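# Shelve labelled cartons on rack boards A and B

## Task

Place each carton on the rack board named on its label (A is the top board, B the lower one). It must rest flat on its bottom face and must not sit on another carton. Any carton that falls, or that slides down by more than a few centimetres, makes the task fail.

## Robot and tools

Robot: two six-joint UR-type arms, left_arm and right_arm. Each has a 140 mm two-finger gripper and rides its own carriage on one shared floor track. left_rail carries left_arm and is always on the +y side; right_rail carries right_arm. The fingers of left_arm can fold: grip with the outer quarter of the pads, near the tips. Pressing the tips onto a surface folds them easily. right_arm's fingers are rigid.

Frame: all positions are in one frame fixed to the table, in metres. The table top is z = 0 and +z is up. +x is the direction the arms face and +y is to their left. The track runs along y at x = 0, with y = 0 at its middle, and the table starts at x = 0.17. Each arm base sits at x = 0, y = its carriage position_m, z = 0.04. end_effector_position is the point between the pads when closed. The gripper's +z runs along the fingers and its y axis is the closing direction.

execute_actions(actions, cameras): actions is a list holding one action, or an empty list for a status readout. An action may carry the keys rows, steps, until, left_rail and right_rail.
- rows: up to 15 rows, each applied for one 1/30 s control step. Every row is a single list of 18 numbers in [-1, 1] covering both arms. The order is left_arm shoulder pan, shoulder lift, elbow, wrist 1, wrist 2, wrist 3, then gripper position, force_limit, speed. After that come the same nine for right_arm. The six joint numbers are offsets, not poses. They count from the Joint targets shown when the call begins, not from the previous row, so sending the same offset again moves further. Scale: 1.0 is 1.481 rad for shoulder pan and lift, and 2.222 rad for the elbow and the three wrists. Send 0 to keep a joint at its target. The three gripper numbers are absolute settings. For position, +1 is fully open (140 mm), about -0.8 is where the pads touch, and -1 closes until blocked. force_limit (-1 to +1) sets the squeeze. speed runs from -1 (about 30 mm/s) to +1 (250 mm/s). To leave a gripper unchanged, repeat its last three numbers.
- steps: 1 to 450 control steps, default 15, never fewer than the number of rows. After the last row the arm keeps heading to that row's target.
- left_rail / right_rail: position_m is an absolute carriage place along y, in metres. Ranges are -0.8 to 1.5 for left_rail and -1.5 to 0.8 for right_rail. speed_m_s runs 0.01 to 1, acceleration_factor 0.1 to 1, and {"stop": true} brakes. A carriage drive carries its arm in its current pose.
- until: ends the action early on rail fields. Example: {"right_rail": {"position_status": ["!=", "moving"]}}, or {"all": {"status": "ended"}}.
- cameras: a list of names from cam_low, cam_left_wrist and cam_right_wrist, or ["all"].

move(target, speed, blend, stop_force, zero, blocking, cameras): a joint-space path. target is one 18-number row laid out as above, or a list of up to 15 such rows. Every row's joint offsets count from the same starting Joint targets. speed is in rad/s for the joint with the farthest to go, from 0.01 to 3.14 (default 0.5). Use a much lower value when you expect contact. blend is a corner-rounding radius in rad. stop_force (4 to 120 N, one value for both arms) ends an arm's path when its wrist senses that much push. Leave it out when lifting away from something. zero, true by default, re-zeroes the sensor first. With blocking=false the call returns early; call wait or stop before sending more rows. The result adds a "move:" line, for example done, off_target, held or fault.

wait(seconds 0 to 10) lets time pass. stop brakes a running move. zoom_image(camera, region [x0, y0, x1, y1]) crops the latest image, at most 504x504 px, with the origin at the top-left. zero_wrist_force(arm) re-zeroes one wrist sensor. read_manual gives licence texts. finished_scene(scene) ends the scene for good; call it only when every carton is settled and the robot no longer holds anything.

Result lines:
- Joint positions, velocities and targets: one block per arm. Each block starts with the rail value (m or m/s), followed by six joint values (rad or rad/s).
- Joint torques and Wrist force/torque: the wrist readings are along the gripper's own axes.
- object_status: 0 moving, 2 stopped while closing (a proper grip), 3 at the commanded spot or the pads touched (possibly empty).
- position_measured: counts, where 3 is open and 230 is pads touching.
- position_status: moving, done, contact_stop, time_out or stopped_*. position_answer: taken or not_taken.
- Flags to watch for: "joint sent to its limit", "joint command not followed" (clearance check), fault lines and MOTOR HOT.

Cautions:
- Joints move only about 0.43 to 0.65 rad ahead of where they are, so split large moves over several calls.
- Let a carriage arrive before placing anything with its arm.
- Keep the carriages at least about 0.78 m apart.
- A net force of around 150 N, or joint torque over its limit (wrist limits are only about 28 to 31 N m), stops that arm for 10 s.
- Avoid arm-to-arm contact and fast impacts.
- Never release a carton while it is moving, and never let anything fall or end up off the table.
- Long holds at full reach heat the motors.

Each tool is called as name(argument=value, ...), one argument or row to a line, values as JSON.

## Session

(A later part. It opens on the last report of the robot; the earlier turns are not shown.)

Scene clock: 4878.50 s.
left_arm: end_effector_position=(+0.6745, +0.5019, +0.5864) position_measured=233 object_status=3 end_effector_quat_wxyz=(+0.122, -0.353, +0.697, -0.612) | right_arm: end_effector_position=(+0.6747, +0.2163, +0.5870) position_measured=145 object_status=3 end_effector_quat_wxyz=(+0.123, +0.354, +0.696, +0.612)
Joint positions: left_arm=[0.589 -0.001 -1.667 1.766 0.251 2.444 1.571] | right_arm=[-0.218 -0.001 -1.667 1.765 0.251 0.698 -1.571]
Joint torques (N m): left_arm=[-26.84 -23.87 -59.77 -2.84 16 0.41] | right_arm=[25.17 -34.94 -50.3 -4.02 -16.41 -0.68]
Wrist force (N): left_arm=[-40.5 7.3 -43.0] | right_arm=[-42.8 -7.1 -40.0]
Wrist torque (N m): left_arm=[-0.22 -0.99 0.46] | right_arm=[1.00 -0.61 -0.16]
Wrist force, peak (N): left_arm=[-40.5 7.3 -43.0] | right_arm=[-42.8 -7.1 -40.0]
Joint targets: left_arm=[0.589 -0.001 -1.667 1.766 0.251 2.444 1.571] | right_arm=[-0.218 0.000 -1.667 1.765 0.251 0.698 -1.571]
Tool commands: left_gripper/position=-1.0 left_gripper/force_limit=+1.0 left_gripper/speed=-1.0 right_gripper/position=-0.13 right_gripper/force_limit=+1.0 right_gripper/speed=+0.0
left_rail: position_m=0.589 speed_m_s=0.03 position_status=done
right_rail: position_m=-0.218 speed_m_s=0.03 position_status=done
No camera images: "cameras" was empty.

move(
  target=[
    [0, 0.04999, -0.03121, -0.00211, 0, 0, -1, 1, -1, 0, 0.04999, -0.03121, -0.00211, 0, 0, -0.13, 1, 0],
    [0, 0.05213, -0.01992, -0.01482, 0, 0, -1, 1, -1, 0, 0.05213, -0.01992, -0.01482, 0, 0, -0.13, 1, 0],
  ],
  speed=[0.08, 0.04],
  cameras=["cam_low"],
)

Scene clock: 4889.67 s.
left_arm: end_effector_position=(+0.7196, +0.5018, +0.5705) position_measured=233 object_status=3 end_effector_quat_wxyz=(+0.122, -0.353, +0.697, -0.612) | right_arm: end_effector_position=(+0.7198, +0.2164, +0.5711) position_measured=145 object_status=3 end_effector_quat_wxyz=(+0.123, +0.354, +0.696, +0.612)
Joint positions: left_arm=[0.589 -0.001 -1.589 1.721 0.218 2.444 1.571] | right_arm=[-0.218 0 -1.59 1.721 0.219 0.698 -1.571]
Joint torques (N m): left_arm=[-45.63 -32.7 -42.18 -4.24 12.33 0.5] | right_arm=[45.19 -41.09 -40.27 -6.42 -13.12 -0.92]
Wrist force (N): left_arm=[-41.3 7.2 -44.0] | right_arm=[-37.8 -6.4 -41.4]
Wrist torque (N m): left_arm=[-0.14 -0.94 0.46] | right_arm=[0.87 -1.19 -0.48]
Wrist force, peak (N): left_arm=[-42.0 8.1 -43.8] | right_arm=[-44.2 -7.5 -40.9]
Joint targets: left_arm=[0.589 -0.001 -1.589 1.722 0.218 2.444 1.571] | right_arm=[-0.218 0.000 -1.590 1.721 0.218 0.698 -1.571]
left_rail: position_m=0.589 speed_m_s=0.03 position_status=done
right_rail: position_m=-0.218 speed_m_s=0.03 position_status=done
move: done
Images, in order (width x height): cam_low 672x504.

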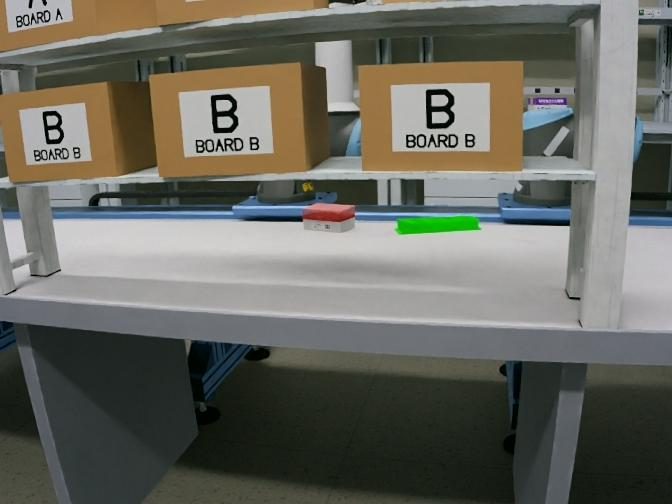

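execute_actions(
  actions=[],
  cameras=["cam_left_wrist", "cam_right_wrist"],
)

Scene clock: 4895.03 s.
left_arm: end_effector_position=(+0.7196, +0.5018, +0.5704) position_measured=233 object_status=3 end_effector_quat_wxyz=(+0.122, -0.353, +0.697, -0.612) | right_arm: end_effector_position=(+0.7198, +0.2164, +0.5709) position_measured=145 object_status=3 end_effector_quat_wxyz=(+0.123, +0.354, +0.696, +0.612)
Joint positions: left_arm=[0.589 -0.001 -1.589 1.722 0.218 2.444 1.571] | right_arm=[-0.218 0 -1.59 1.721 0.218 0.698 -1.571]
Joint velocities: within noise
Joint torques (N m): left_arm=[-55.86 -32.18 -48.56 -2.74 10.05 0.12] | right_arm=[37.95 -38.66 -42.88 -4.04 -10.75 -0.94]
Wrist force (N): left_arm=[-41.2 7.8 -43.4] | right_arm=[-38.0 -6.2 -41.3]
Wrist torque (N m): left_arm=[-0.13 -1.02 0.46] | right_arm=[0.99 -1.19 -0.50]
Wrist force, peak (N): left_arm=[-41.6 7.9 -43.8] | right_arm=[-38.8 -6.5 -41.4]
Joint targets: left_arm=[0.589 -0.001 -1.589 1.722 0.218 2.444 1.571] | right_arm=[-0.218 0.000 -1.590 1.721 0.218 0.698 -1.571]
Tool commands: left_gripper/position=-1.0 left_gripper/force_limit=+1.0 left_gripper/speed=-1.0 right_gripper/position=-0.13 right_gripper/force_limit=+1.0 right_gripper/speed=+0.0
left_rail: position_m=0.589 speed_m_s=0.03 position_status=done
right_rail: position_m=-0.218 speed_m_s=0.03 position_status=done
camera_calibration:
cam_left_wrist: T_world_to_cam=[[-0.352147, 0.01578, -0.935811, 0.788256], [0.476607, 0.863534, -0.164787, -0.686087], [0.805505, -0.504044, -0.311612, 0.0338712], [0, 0, 0, 1]] pos_world=[0.577293, 0.597093, 0.635155]
cam_right_wrist: T_world_to_cam=[[0.350659, -0.0243219, 0.936187, -0.774705], [0.488297, -0.848274, -0.204935, -0.0491479], [0.799127, 0.528999, -0.285578, -0.350566], [0, 0, 0, 1]] pos_world=[0.575803, 0.124916, 0.615083]
Images, in order (width x height): cam_left_wrist 672x504, cam_right_wrist 672x504.

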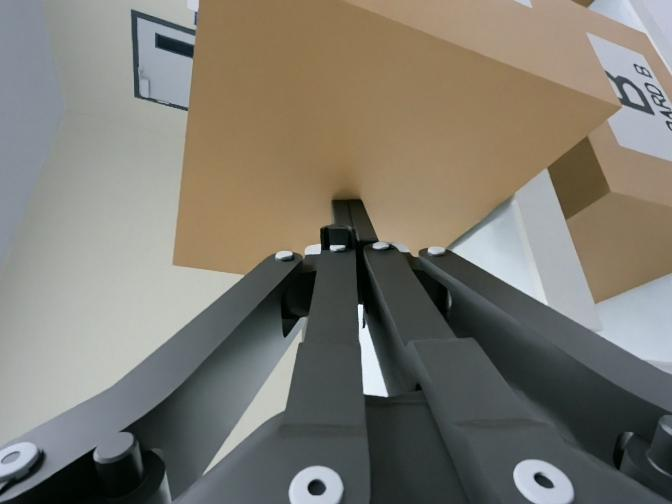

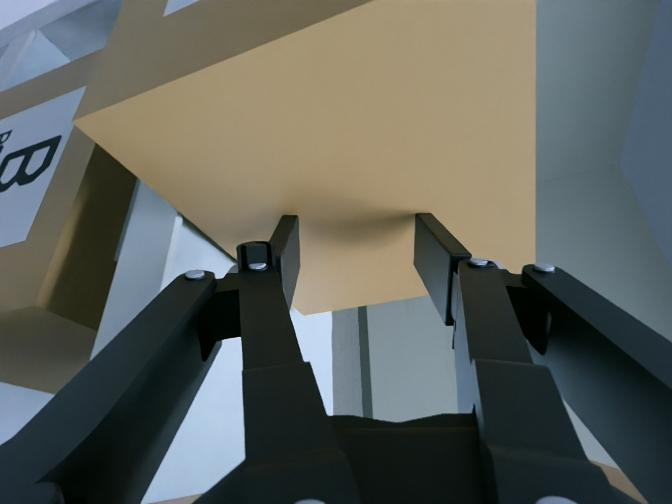

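zoom_image(
  camera="cam_right_wrist",
  region=[420, 300, 672, 504],
)

zoom_image(
  camera="cam_right_wrist",
  region=[100, 400, 320, 504],
)

Scaled by 2.000.

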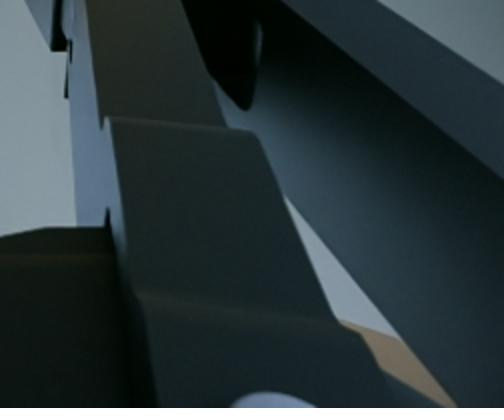

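Scaled by 2.291.

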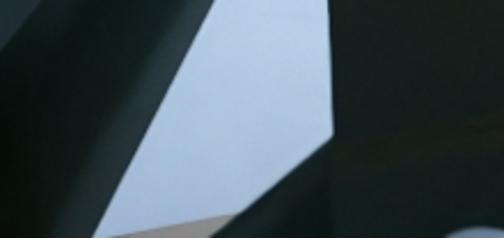

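move(
  target=[0, 0.00041, 0.00212, -0.00239, 0, 0, -1, 1, -1, 0, 0.00041, 0.00212, -0.00239, 0, 0, -0.13, 1, 0],
  speed=0.03,
  cameras=[],
)

Scene clock: 4977.63 s.
left_arm: end_effector_position=(+0.7195, +0.5018, +0.5675) position_measured=233 object_status=3 end_effector_quat_wxyz=(+0.122, -0.353, +0.697, -0.612) | right_arm: end_effector_position=(+0.7198, +0.2164, +0.5680) position_measured=145 object_status=3 end_effector_quat_wxyz=(+0.123, +0.354, +0.696, +0.612)
Joint positions: left_arm=[0.589 -0.001 -1.589 1.726 0.213 2.444 1.571] | right_arm=[-0.218 0 -1.589 1.725 0.213 0.698 -1.571]
Joint torques (N m): left_arm=[-55.17 -29.21 -42.78 -4.36 8.16 0.56] | right_arm=[28.5 -38.9 -39.45 -6.11 -8.11 -0.92]
Wrist force (N): left_arm=[-41.3 7.9 -43.5] | right_arm=[-38.2 -6.5 -41.3]
Wrist torque (N m): left_arm=[-0.11 -1.01 0.46] | right_arm=[0.99 -1.18 -0.49]
Wrist force, peak (N): left_arm=[-41.4 7.1 -44.1] | right_arm=[-38.5 -6.6 -41.5]
Joint targets: left_arm=[0.589 -0.001 -1.589 1.726 0.213 2.444 1.571] | right_arm=[-0.218 0.000 -1.589 1.726 0.213 0.698 -1.571]
left_rail: position_m=0.589 speed_m_s=0.03 position_status=done
right_rail: position_m=-0.218 speed_m_s=0.03 position_status=done
move: done
No camera images: "cameras" was empty.

move(
  target=[0, 0.00027, 0.00141, -0.00159, 0, 0, -1, 1, -1, 0, 0.00027, 0.00141, -0.00159, 0, 0, -0.13, 1, 0],
  speed=0.03,
  cameras=[],
)

move(
  target=[0, 0.00027, 0.00141, -0.00159, 0, 0, -1, 1, -1, 0, 0.00027, 0.00141, -0.00159, 0, 0, -0.13, 1, 0],
  speed=0.03,
  cameras=[],
)

Scene clock: 4987.17 s.
left_arm: end_effector_position=(+0.7195, +0.5018, +0.5655) position_measured=233 object_status=3 end_effector_quat_wxyz=(+0.122, -0.353, +0.697, -0.612) | right_arm: end_effector_position=(+0.7197, +0.2164, +0.5661) position_measured=145 object_status=3 end_effector_quat_wxyz=(+0.123, +0.354, +0.696, +0.612)
Joint positions: left_arm=[0.589 -0.001 -1.588 1.729 0.209 2.444 1.571] | right_arm=[-0.218 0 -1.589 1.729 0.21 0.698 -1.571]
Joint torques (N m): left_arm=[-53.19 -29.1 -36.94 -3.19 7.87 0.6] | right_arm=[24.73 -30.12 -30.16 -4.25 -5.93 -1.08]
Wrist force (N): left_arm=[-41.6 2.0 -45.6] | right_arm=[-35.1 4.3 -42.4]
Wrist torque (N m): left_arm=[-0.04 -1.04 0.39] | right_arm=[0.89 -1.13 -0.28]
Wrist force, peak (N): left_arm=[-41.6 2.0 -45.6] | right_arm=[-38.6 -6.9 -41.5]
Joint targets: left_arm=[0.589 -0.001 -1.588 1.729 0.209 2.444 1.571] | right_arm=[-0.218 0.000 -1.589 1.729 0.210 0.698 -1.571]
left_rail: position_m=0.589 speed_m_s=0.03 position_status=done
right_rail: position_m=-0.218 speed_m_s=0.03 position_status=done
move: done
No camera images: "cameras" was empty.

Scene clock: 4987.87 s.
left_arm: end_effector_position=(+0.7194, +0.5018, +0.5635) position_measured=233 object_status=3 end_effector_quat_wxyz=(+0.122, -0.353, +0.697, -0.612) | right_arm: end_effector_position=(+0.7197, +0.2164, +0.5641) position_measured=145 object_status=3 end_effector_quat_wxyz=(+0.123, +0.354, +0.696, +0.612)
Joint positions: left_arm=[0.589 -0.001 -1.588 1.732 0.206 2.444 1.571] | right_arm=[-0.218 -0.001 -1.588 1.732 0.206 0.698 -1.571]
Joint torques (N m): left_arm=[-54.89 -19.65 -29.59 -0.72 8.53 1.01] | right_arm=[26.33 -19.61 -23.14 -2.01 -5.88 -0.93]
Wrist force (N): left_arm=[-38.1 -7.4 -51.8] | right_arm=[-32.4 16.6 -49.7]
Wrist torque (N m): left_arm=[0.28 -0.79 0.25] | right_arm=[1.29 -1.17 0.56]
Wrist force, peak (N): left_arm=[-37.8 -8.4 -52.4] | right_arm=[-32.4 16.6 -49.7]
Joint targets: left_arm=[0.589 -0.001 -1.588 1.732 0.206 2.444 1.571] | right_arm=[-0.218 0.000 -1.588 1.732 0.206 0.698 -1.571]
left_rail: position_m=0.589 speed_m_s=0.03 position_status=done
right_rail: position_m=-0.218 speed_m_s=0.03 position_status=done
move: done
No camera images: "cameras" was empty.

move(
  target=[0, -0.0002, -0.00106, 0.00119, 0, 0, -1, 1, -1, 0, -0.0002, -0.00106, 0.00119, 0, 0, -0.13, 1, 0],
  speed=0.03,
  cameras=[],
)

Scene clock: 4992.80 s.
left_arm: end_effector_position=(+0.7195, +0.5018, +0.5647) position_measured=233 object_status=3 end_effector_quat_wxyz=(+0.122, -0.354, +0.697, -0.612) | right_arm: end_effector_position=(+0.7197, +0.2164, +0.5653) position_measured=145 object_status=3 end_effector_quat_wxyz=(+0.123, +0.354, +0.696, +0.612)
Joint positions: left_arm=[0.589 -0.001 -1.588 1.73 0.208 2.444 1.571] | right_arm=[-0.218 -0.001 -1.588 1.73 0.209 0.698 -1.571]
Joint torques (N m): left_arm=[-54.64 -74.67 -64.3 1.61 9.68 0.79] | right_arm=[37.87 -54.28 -48.26 2.64 -5.66 -0.93]
Wrist force (N): left_arm=[-41.7 5.9 -44.8] | right_arm=[-36.7 2.1 -45.3]
Wrist torque (N m): left_arm=[-0.13 -0.99 0.43] | right_arm=[0.69 -0.76 0.19]
Wrist force, peak (N): left_arm=[-37.9 -7.7 -52.5] | right_arm=[-32.3 17.1 -50.7]
Joint targets: left_arm=[0.589 -0.001 -1.588 1.730 0.208 2.444 1.571] | right_arm=[-0.218 0.000 -1.589 1.730 0.209 0.698 -1.571]
left_rail: position_m=0.589 speed_m_s=0.03 position_status=done
right_rail: position_m=-0.218 speed_m_s=0.03 position_status=done
move: done
No camera images: "cameras" was empty.

execute_actions(
  actions=[
    {"left_rail": {"position_m": 0.6015, "speed_m_s": 0.02}, "right_rail": {"position_m": -0.2244, "speed_m_s": 0.02}, "steps": 60, "until": {"all": {"status": "ended"}}},
  ],
  cameras=["cam_right_wrist", "cam_left_wrist"],
)

Scene clock: 4999.27 s.
left_arm: end_effector_position=(+0.7195, +0.5143, +0.5649) position_measured=233 object_status=3 end_effector_quat_wxyz=(+0.122, -0.353, +0.697, -0.612) | right_arm: end_effector_position=(+0.7197, +0.2104, +0.5655) position_measured=145 object_status=3 end_effector_quat_wxyz=(+0.123, +0.354, +0.696, +0.612)
Joint positions: left_arm=[0.602 -0.001 -1.588 1.73 0.208 2.444 1.571] | right_arm=[-0.224 0 -1.589 1.73 0.209 0.698 -1.571]
Joint torques (N m): left_arm=[11.25 -61.22 -56.33 1.63 -1.68 1.04] | right_arm=[-20.02 -56.41 -42.53 2.22 2.96 -1.02]
Wrist force (N): left_arm=[-0.5 1.5 -0.1] | right_arm=[3.9 2.1 3.1]
Wrist torque (N m): left_arm=[-0.05 0.07 0.39] | right_arm=[1.08 -0.53 -0.20]
Wrist force, peak (N): left_arm=[-42.0 4.6 -45.3] | right_arm=[-37.0 1.4 -45.3]
Joint targets: left_arm=[0.602 -0.001 -1.588 1.730 0.208 2.444 1.571] | right_arm=[-0.224 0.000 -1.589 1.730 0.209 0.698 -1.571]
Tool commands: left_gripper/position=-1.0 left_gripper/force_limit=+1.0 left_gripper/speed=-1.0 right_gripper/position=-0.13 right_gripper/force_limit=+1.0 right_gripper/speed=+0.0
left_rail: position_m=0.602 speed_m_s=0.02 position_status=done
right_rail: position_m=-0.224 speed_m_s=0.02 position_status=done
camera_calibration:
cam_left_wrist: T_world_to_cam=[[-0.352129, 0.0158132, -0.935818, 0.78285], [0.476621, 0.863533, -0.164751, -0.69777], [0.805504, -0.504044, -0.311612, 0.0385389], [0, 0, 0, 1]] pos_world=[0.577193, 0.609593, 0.629655]
cam_right_wrist: T_world_to_cam=[[0.350661, -0.0243226, 0.936186, -0.769668], [0.488364, -0.848229, -0.204961, -0.0553434], [0.799085, 0.529071, -0.285563, -0.348877], [0, 0, 0, 1]] pos_world=[0.575703, 0.118916, 0.609583]
Images, in order (width x height): cam_left_wrist 672x504, cam_right_wrist 672x504.

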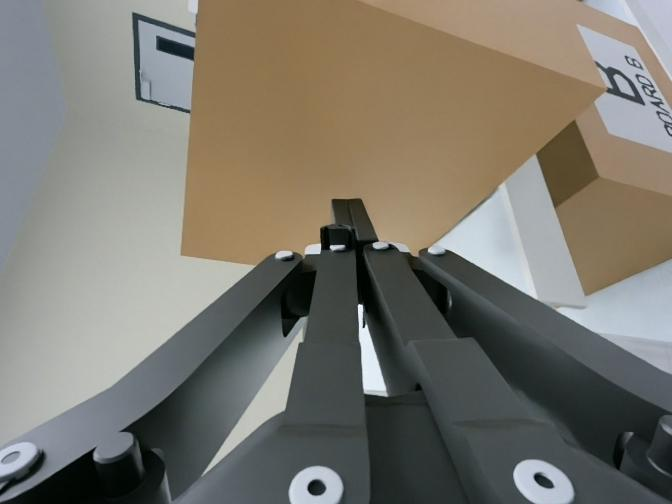

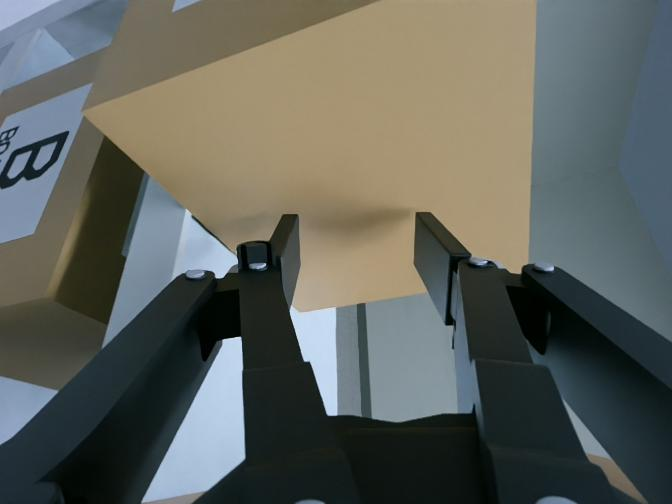

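move(
  target=[
    [0, -0.04958, 0.02992, 0.00312, 0, 0, -1, 1, -1, 0, -0.04958, 0.02992, 0.00312, 0, 0, -0.13, 1, 0],
    [0, -0.10687, 0.06261, 0.00862, 0, 0, -1, 1, -1, 0, -0.10687, 0.06261, 0.00862, 0, 0, -0.13, 1, 0],
    [0, -0.16488, 0.09217, 0.01772, 0, 0, -1, 1, -1, 0, -0.16488, 0.09217, 0.01772, 0, 0, -0.13, 1, 0],
  ],
  speed=0.2,
  blend=0.03,
  cameras=["all"],
)

Scene clock: 5017.57 s.
left_arm: end_effector_position=(+0.5746, +0.5143, +0.5665) position_measured=233 object_status=3 end_effector_quat_wxyz=(+0.122, -0.353, +0.697, -0.612) | right_arm: end_effector_position=(+0.5748, +0.2104, +0.5670) position_measured=145 object_status=3 end_effector_quat_wxyz=(+0.123, +0.354, +0.696, +0.612)
Joint positions: left_arm=[0.601 -0.001 -1.832 1.935 0.248 2.444 1.571] | right_arm=[-0.224 -0.001 -1.833 1.934 0.248 0.698 -1.571]
Joint torques (N m): left_arm=[9.94 -46.2 -36.75 2.71 -1.1 1.32] | right_arm=[9.27 -36.88 -34.3 3.13 -0.86 -0.9]
Wrist force (N): left_arm=[-0.4 1.4 0.0] | right_arm=[-0.9 4.9 1.3]
Wrist torque (N m): left_arm=[-0.03 0.06 0.39] | right_arm=[1.30 -0.02 0.09]
Wrist force, peak (N): left_arm=[0.5 2.0 -1.2] | right_arm=[4.8 3.6 3.0]
Joint targets: left_arm=[0.602 -0.001 -1.833 1.935 0.248 2.444 1.571] | right_arm=[-0.224 0.000 -1.833 1.934 0.248 0.698 -1.571]
left_rail: position_m=0.601 position_m_goal=0.602 speed_m_s=0.02 position_status=done
right_rail: position_m=-0.224 speed_m_s=0.02 position_status=done
move: done
camera_calibration:
cam_left_wrist: T_world_to_cam=[[-0.352118, 0.0157625, -0.935823, 0.733259], [0.47657, 0.863557, -0.164772, -0.62844], [0.80554, -0.504004, -0.311586, 0.155668], [0, 0, 0, 1]] pos_world=[0.432293, 0.609593, 0.631155]
cam_right_wrist: T_world_to_cam=[[0.35063, -0.0243406, 0.936198, -0.720253], [0.488257, -0.8483, -0.20492, 0.0157567], [0.799164, 0.528957, -0.285555, -0.232686], [0, 0, 0, 1]] pos_world=[0.430803, 0.118916, 0.611083]

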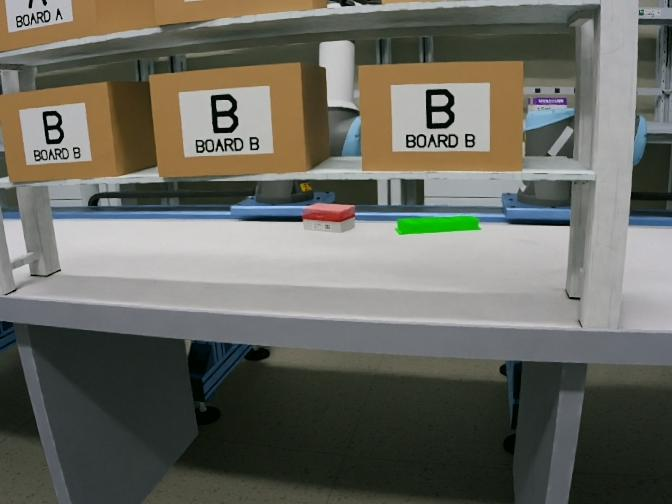

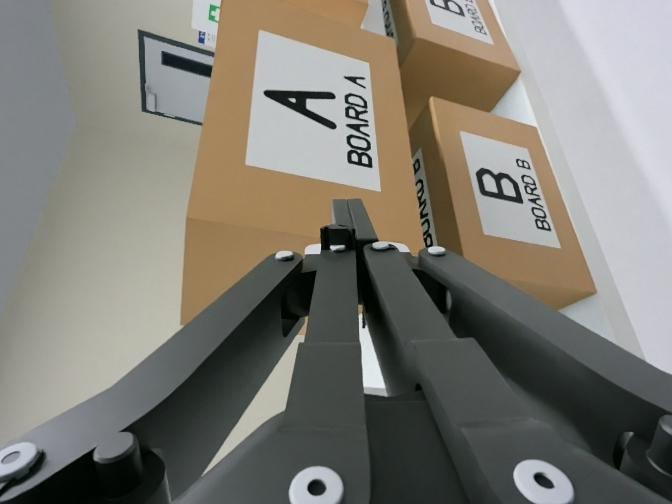

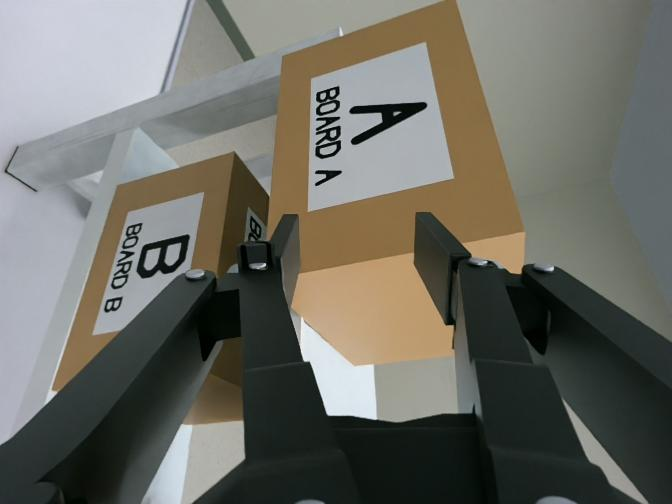

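execute_actions(
  actions=[
    {"right_rail": {"position_m": -0.345, "speed_m_s": 0.12}, "steps": 120, "until": {"right_rail": {"position_status": ["!=", "moving"]}}},
  ],
  cameras=[],
)

execute_actions(
  actions=[
    {"left_rail": {"position_m": 0.4595, "speed_m_s": 0.12}, "steps": 120, "until": {"left_rail": {"position_status": ["!=", "moving"]}}},
  ],
  cameras=["cam_left_wrist"],
)

Scene clock: 5028.63 s.
left_arm: end_effector_position=(+0.5744, +0.5143, +0.5665) position_measured=233 object_status=3 end_effector_quat_wxyz=(+0.122, -0.353, +0.697, -0.612) | right_arm: end_effector_position=(+0.5746, +0.0899, +0.5670) position_measured=145 object_status=3 end_effector_quat_wxyz=(+0.123, +0.354, +0.696, +0.612) end_effector_velocity=(+0.001, -0.002, +0.001) end_effector_angular_velocity=(-0.001, -0.002, -0.003)
Joint positions: left_arm=[0.601 -0.001 -1.833 1.935 0.248 2.444 1.571] | right_arm=[-0.345 0 -1.833 1.934 0.248 0.698 -1.571]
Joint velocities: left_arm=[within noise] | right_arm=[-0.001 -0.001 -0.001 0 -0.001 0.002 0]
Joint torques (N m): left_arm=[0.26 -45.72 -45.36 -0.19 -0.88 1.59] | right_arm=[9.94 -34.19 -40.51 0.57 -3.23 -0.57]
Wrist force (N): left_arm=[-0.5 1.8 0.2] | right_arm=[-1.2 4.8 1.4]
Wrist torque (N m): left_arm=[0.03 0.06 0.39] | right_arm=[1.30 0.05 0.09]
Wrist force, peak (N): left_arm=[-0.5 2.0 0.1] | right_arm=[-1.7 5.4 0.8]
Joint targets: left_arm=[0.602 -0.001 -1.833 1.935 0.248 2.444 1.571] | right_arm=[-0.345 0.000 -1.833 1.934 0.248 0.698 -1.571]
Tool commands: left_gripper/position=-1.0 left_gripper/force_limit=+1.0 left_gripper/speed=-1.0 right_gripper/position=-0.13 right_gripper/force_limit=+1.0 right_gripper/speed=+0.0
left_rail: position_m=0.601 position_m_goal=0.602 speed_m_s=0.02 position_status=done
right_rail: position_m=-0.345 speed_m_s=0.12 position_status=done
No camera images: "cameras" was empty.

Scene clock: 5030.37 s.
left_arm: end_effector_position=(+0.5744, +0.3724, +0.5665) position_measured=233 object_status=3 end_effector_quat_wxyz=(+0.122, -0.353, +0.697, -0.612) end_effector_velocity=(+0.000, -0.001, +0.001) end_effector_angular_velocity=(+0.000, -0.003, +0.000) | right_arm: end_effector_position=(+0.5746, +0.0899, +0.5670) position_measured=145 object_status=3 end_effector_quat_wxyz=(+0.123, +0.354, +0.696, +0.612)
Joint positions: left_arm=[0.46 -0.001 -1.833 1.935 0.248 2.444 1.571] | right_arm=[-0.345 0 -1.833 1.934 0.248 0.698 -1.571]
Joint velocities: left_arm=[-0.001 0 -0.001 -0.001 -0.001 0 0.001] | right_arm=[within noise]
Joint torques (N m): left_arm=[-1.51 -45.3 -48.22 -0.65 -0.9 1.62] | right_arm=[6.36 -33.33 -43.6 -0.34 -3.37 -1.11]
Wrist force (N): left_arm=[-0.5 1.6 -0.2] | right_arm=[-1.1 5.0 1.2]
Wrist torque (N m): left_arm=[0.02 0.06 0.39] | right_arm=[1.32 0.04 0.09]
Wrist force, peak (N): left_arm=[-1.2 1.9 -0.8] | right_arm=[-1.1 5.3 1.2]
Joint targets: left_arm=[0.460 -0.001 -1.833 1.935 0.248 2.444 1.571] | right_arm=[-0.345 0.000 -1.833 1.934 0.248 0.698 -1.571]
Tool commands: left_gripper/position=-1.0 left_gripper/force_limit=+1.0 left_gripper/speed=-1.0 right_gripper/position=-0.13 right_gripper/force_limit=+1.0 right_gripper/speed=+0.0
left_rail: position_m=0.460 speed_m_s=0.12 position_status=done
right_rail: position_m=-0.345 speed_m_s=0.12 position_status=done
camera_calibration:
cam_left_wrist: T_world_to_cam=[[-0.352118, 0.0157625, -0.935823, 0.735461], [0.47657, 0.863557, -0.164772, -0.505854], [0.80554, -0.504004, -0.311586, 0.0842301], [0, 0, 0, 1]] pos_world=[0.432193, 0.467693, 0.631155]
Images, in order (width x height): cam_left_wrist 672x504.

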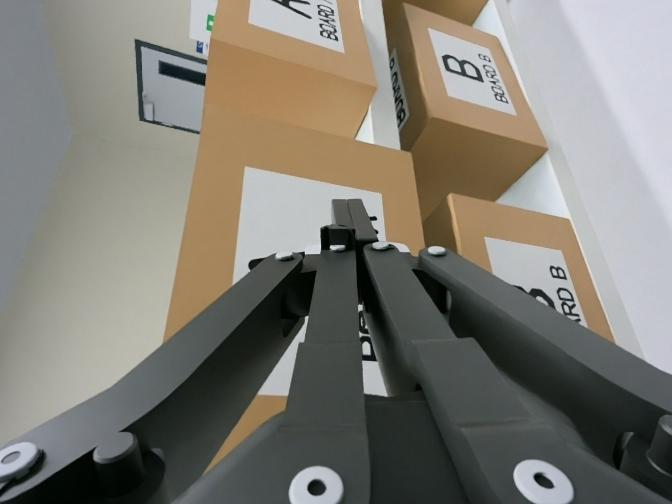

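move(
  target=[
    [0, 0.05801, -0.02957, -0.0091, 0, 0, -1, 1, -1, 0, 0, 0, 0, 0, 0, -0.13, 1, 0],
    [0, 0.1153, -0.06225, -0.0146, 0, 0, -1, 1, -1, 0, 0, 0, 0, 0, 0, -0.13, 1, 0],
  ],
  speed=0.08,
  blend=0.02,
  cameras=["cam_left_wrist", "cam_right_wrist"],
)

Scene clock: 5043.80 s.
left_arm: end_effector_position=(+0.6750, +0.3723, +0.5664) position_measured=233 object_status=3 end_effector_quat_wxyz=(+0.122, -0.353, +0.697, -0.612) | right_arm: end_effector_position=(+0.5746, +0.0899, +0.5670) position_measured=145 object_status=3 end_effector_quat_wxyz=(+0.123, +0.354, +0.696, +0.612)
Joint positions: left_arm=[0.459 -0.001 -1.662 1.797 0.215 2.444 1.571] | right_arm=[-0.345 0 -1.833 1.934 0.248 0.698 -1.571]
Joint torques (N m): left_arm=[-10.14 -15.16 -60.96 -4.49 -1.05 1.7] | right_arm=[-2.61 -33.78 -48.53 -2.08 -3.22 -1.06]
Wrist force (N): left_arm=[2.5 3.7 -2.9] | right_arm=[-1.2 4.8 1.2]
Wrist torque (N m): left_arm=[-0.08 0.14 0.37] | right_arm=[1.27 0.05 0.09]
Wrist force, peak (N): left_arm=[1.2 6.4 -1.6] | right_arm=[-1.3 5.2 1.3]
Joint targets: left_arm=[0.460 -0.001 -1.662 1.797 0.215 2.444 1.571] | right_arm=[-0.345 0.000 -1.833 1.934 0.248 0.698 -1.571]
left_rail: position_m=0.459 position_m_goal=0.460 speed_m_s=0.12 position_status=done
right_rail: position_m=-0.345 speed_m_s=0.12 position_status=done
move: done
camera_calibration:
cam_left_wrist: T_world_to_cam=[[-0.352118, 0.0157625, -0.935823, 0.770885], [0.47657, 0.863557, -0.164772, -0.55371], [0.80554, -0.504004, -0.311586, 0.00314246], [0, 0, 0, 1]] pos_world=[0.532793, 0.467593, 0.631155]
cam_right_wrist: T_world_to_cam=[[0.350659, -0.0243219, 0.936187, -0.723122], [0.488297, -0.848274, -0.204935, -0.0863736], [0.799127, 0.528999, -0.285578, -0.168757], [0, 0, 0, 1]] pos_world=[0.430603, -0.00158402, 0.611083]
Images, in order (width x height): cam_left_wrist 672x504, cam_right_wrist 672x504.

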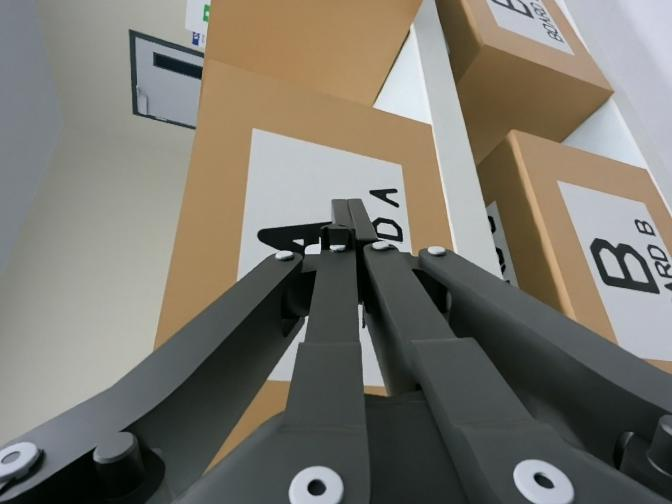

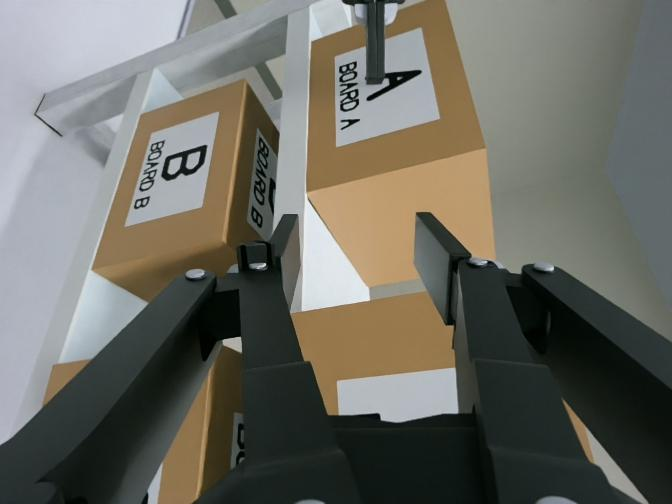

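move(
  target=[
    [0, -0.0573, 0.03268, 0.0055, 0, 0, -1, 1, -1, 0, 0, 0, 0, 0, 0, -0.13, 1, 0],
    [0, -0.1153, 0.06225, 0.0146, 0, 0, -1, 1, -1, 0, 0, 0, 0, 0, 0, -0.13, 1, 0],
  ],
  speed=0.2,
  blend=0.02,
  cameras=["all"],
)

Scene clock: 5050.17 s.
left_arm: end_effector_position=(+0.5746, +0.3723, +0.5665) position_measured=233 object_status=3 end_effector_quat_wxyz=(+0.122, -0.353, +0.697, -0.612) | right_arm: end_effector_position=(+0.5746, +0.0899, +0.5670) position_measured=145 object_status=3 end_effector_quat_wxyz=(+0.123, +0.354, +0.696, +0.612)
Joint positions: left_arm=[0.459 -0.001 -1.832 1.935 0.248 2.444 1.571] | right_arm=[-0.345 0 -1.833 1.934 0.248 0.698 -1.571]
Joint torques (N m): left_arm=[-10.22 -41.2 -38.67 2.57 0.12 2.06] | right_arm=[-8.99 -33.13 -48.03 -2.06 -3.1 -1.11]
Wrist force (N): left_arm=[-0.4 1.4 -0.1] | right_arm=[-1.2 4.8 1.3]
Wrist torque (N m): left_arm=[-0.05 0.04 0.39] | right_arm=[1.31 0.04 0.09]
Wrist force, peak (N): left_arm=[2.6 5.5 -2.7] | right_arm=[-1.2 5.3 1.5]
Joint targets: left_arm=[0.460 -0.001 -1.833 1.935 0.248 2.444 1.571] | right_arm=[-0.345 0.000 -1.833 1.934 0.248 0.698 -1.571]
left_rail: position_m=0.459 position_m_goal=0.460 speed_m_s=0.12 position_status=done
right_rail: position_m=-0.345 speed_m_s=0.12 position_status=done
move: done
camera_calibration:
cam_left_wrist: T_world_to_cam=[[-0.352118, 0.0157625, -0.935823, 0.735497], [0.47657, 0.863557, -0.164772, -0.505815], [0.80554, -0.504004, -0.311586, 0.0840992], [0, 0, 0, 1]] pos_world=[0.432293, 0.467593, 0.631155]
cam_right_wrist: T_world_to_cam=[[0.350659, -0.0243219, 0.936187, -0.723122], [0.488297, -0.848274, -0.204935, -0.0863736], [0.799127, 0.528999, -0.285578, -0.168757], [0, 0, 0, 1]] pos_world=[0.430603, -0.00158402, 0.611083]

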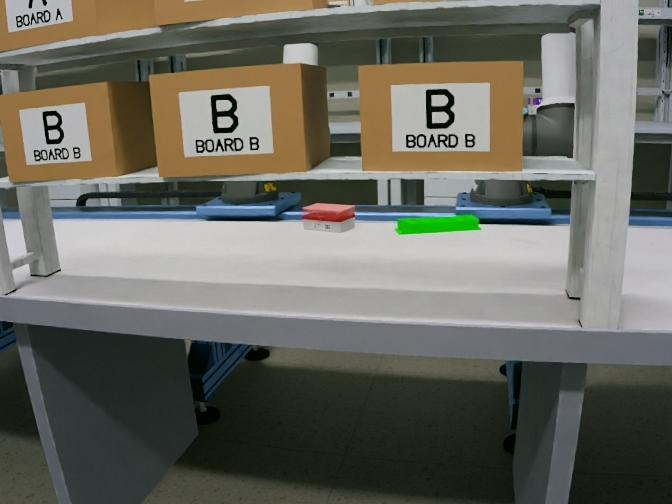

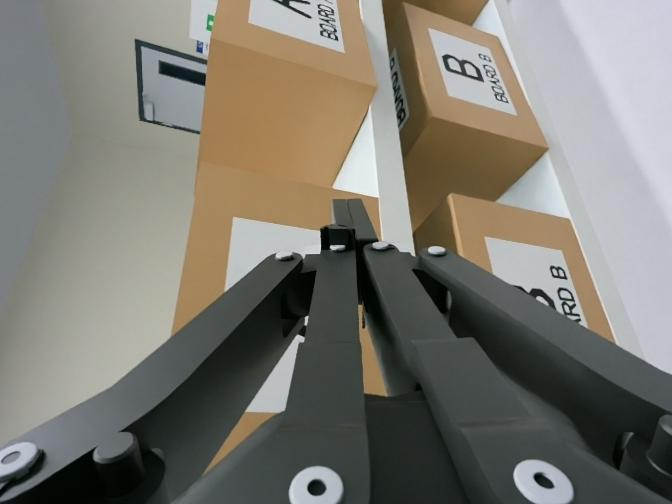

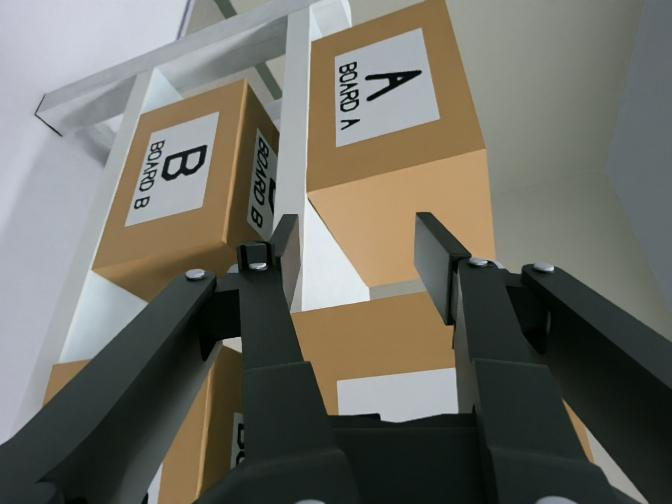

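execute_actions(
  actions=[
    {"right_rail": {"position_m": -0.62, "speed_m_s": 0.25}, "steps": 120, "until": {"right_rail": {"position_status": ["!=", "moving"]}}},
  ],
  cameras=["cam_right_wrist", "cam_low"],
)

Scene clock: 5059.20 s.
left_arm: end_effector_position=(+0.5744, +0.3723, +0.5665) position_measured=233 object_status=3 end_effector_quat_wxyz=(+0.122, -0.353, +0.697, -0.612) | right_arm: end_effector_position=(+0.5746, -0.1851, +0.5670) position_measured=145 object_status=3 end_effector_quat_wxyz=(+0.123, +0.354, +0.696, +0.612) end_effector_velocity=(+0.000, -0.001, +0.001) end_effector_angular_velocity=(+0.000, -0.001, +0.000)
Joint positions: left_arm=[0.459 -0.001 -1.833 1.935 0.248 2.444 1.571] | right_arm=[-0.62 0 -1.833 1.934 0.248 0.698 -1.571]
Joint velocities: left_arm=[within noise] | right_arm=[-0.001 0 -0.001 0 0 0.001 0]
Joint torques (N m): left_arm=[-9.96 -44.42 -46.79 0.64 3.2 1.95] | right_arm=[-14.45 -30.4 -46.93 -2.06 -3.17 -0.95]
Wrist force (N): left_arm=[-0.5 1.6 0.1] | right_arm=[-1.2 4.9 1.0]
Wrist torque (N m): left_arm=[0.01 0.07 0.39] | right_arm=[1.32 0.05 0.09]
Wrist force, peak (N): left_arm=[-0.7 2.0 0.0] | right_arm=[-0.5 5.4 2.1]
Joint targets: left_arm=[0.460 -0.001 -1.833 1.935 0.248 2.444 1.571] | right_arm=[-0.620 0.000 -1.833 1.934 0.248 0.698 -1.571]
Tool commands: left_gripper/position=-1.0 left_gripper/force_limit=+1.0 left_gripper/speed=-1.0 right_gripper/position=-0.13 right_gripper/force_limit=+1.0 right_gripper/speed=+0.0
left_rail: position_m=0.459 position_m_goal=0.460 speed_m_s=0.12 position_status=done
right_rail: position_m=-0.620 speed_m_s=0.25 position_status=done
camera_calibration:
cam_right_wrist: T_world_to_cam=[[0.350659, -0.0243219, 0.936187, -0.72981], [0.488297, -0.848274, -0.204935, -0.319649], [0.799127, 0.528999, -0.285578, -0.0232817], [0, 0, 0, 1]] pos_world=[0.430603, -0.276584, 0.611083]
Images, in order (width x height): cam_low 672x504, cam_right_wrist 672x504.

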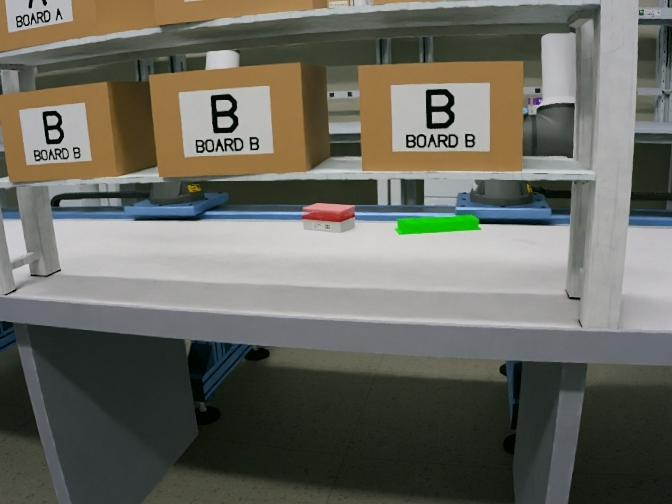

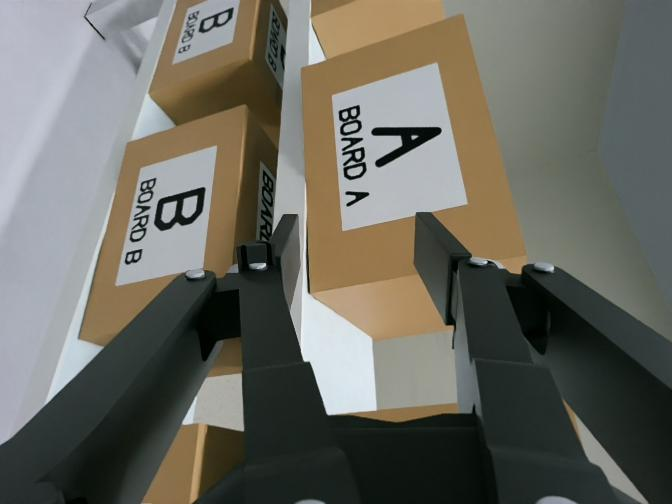

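finished_scene(
  scene=1,
)

The scene is finished: the task was done.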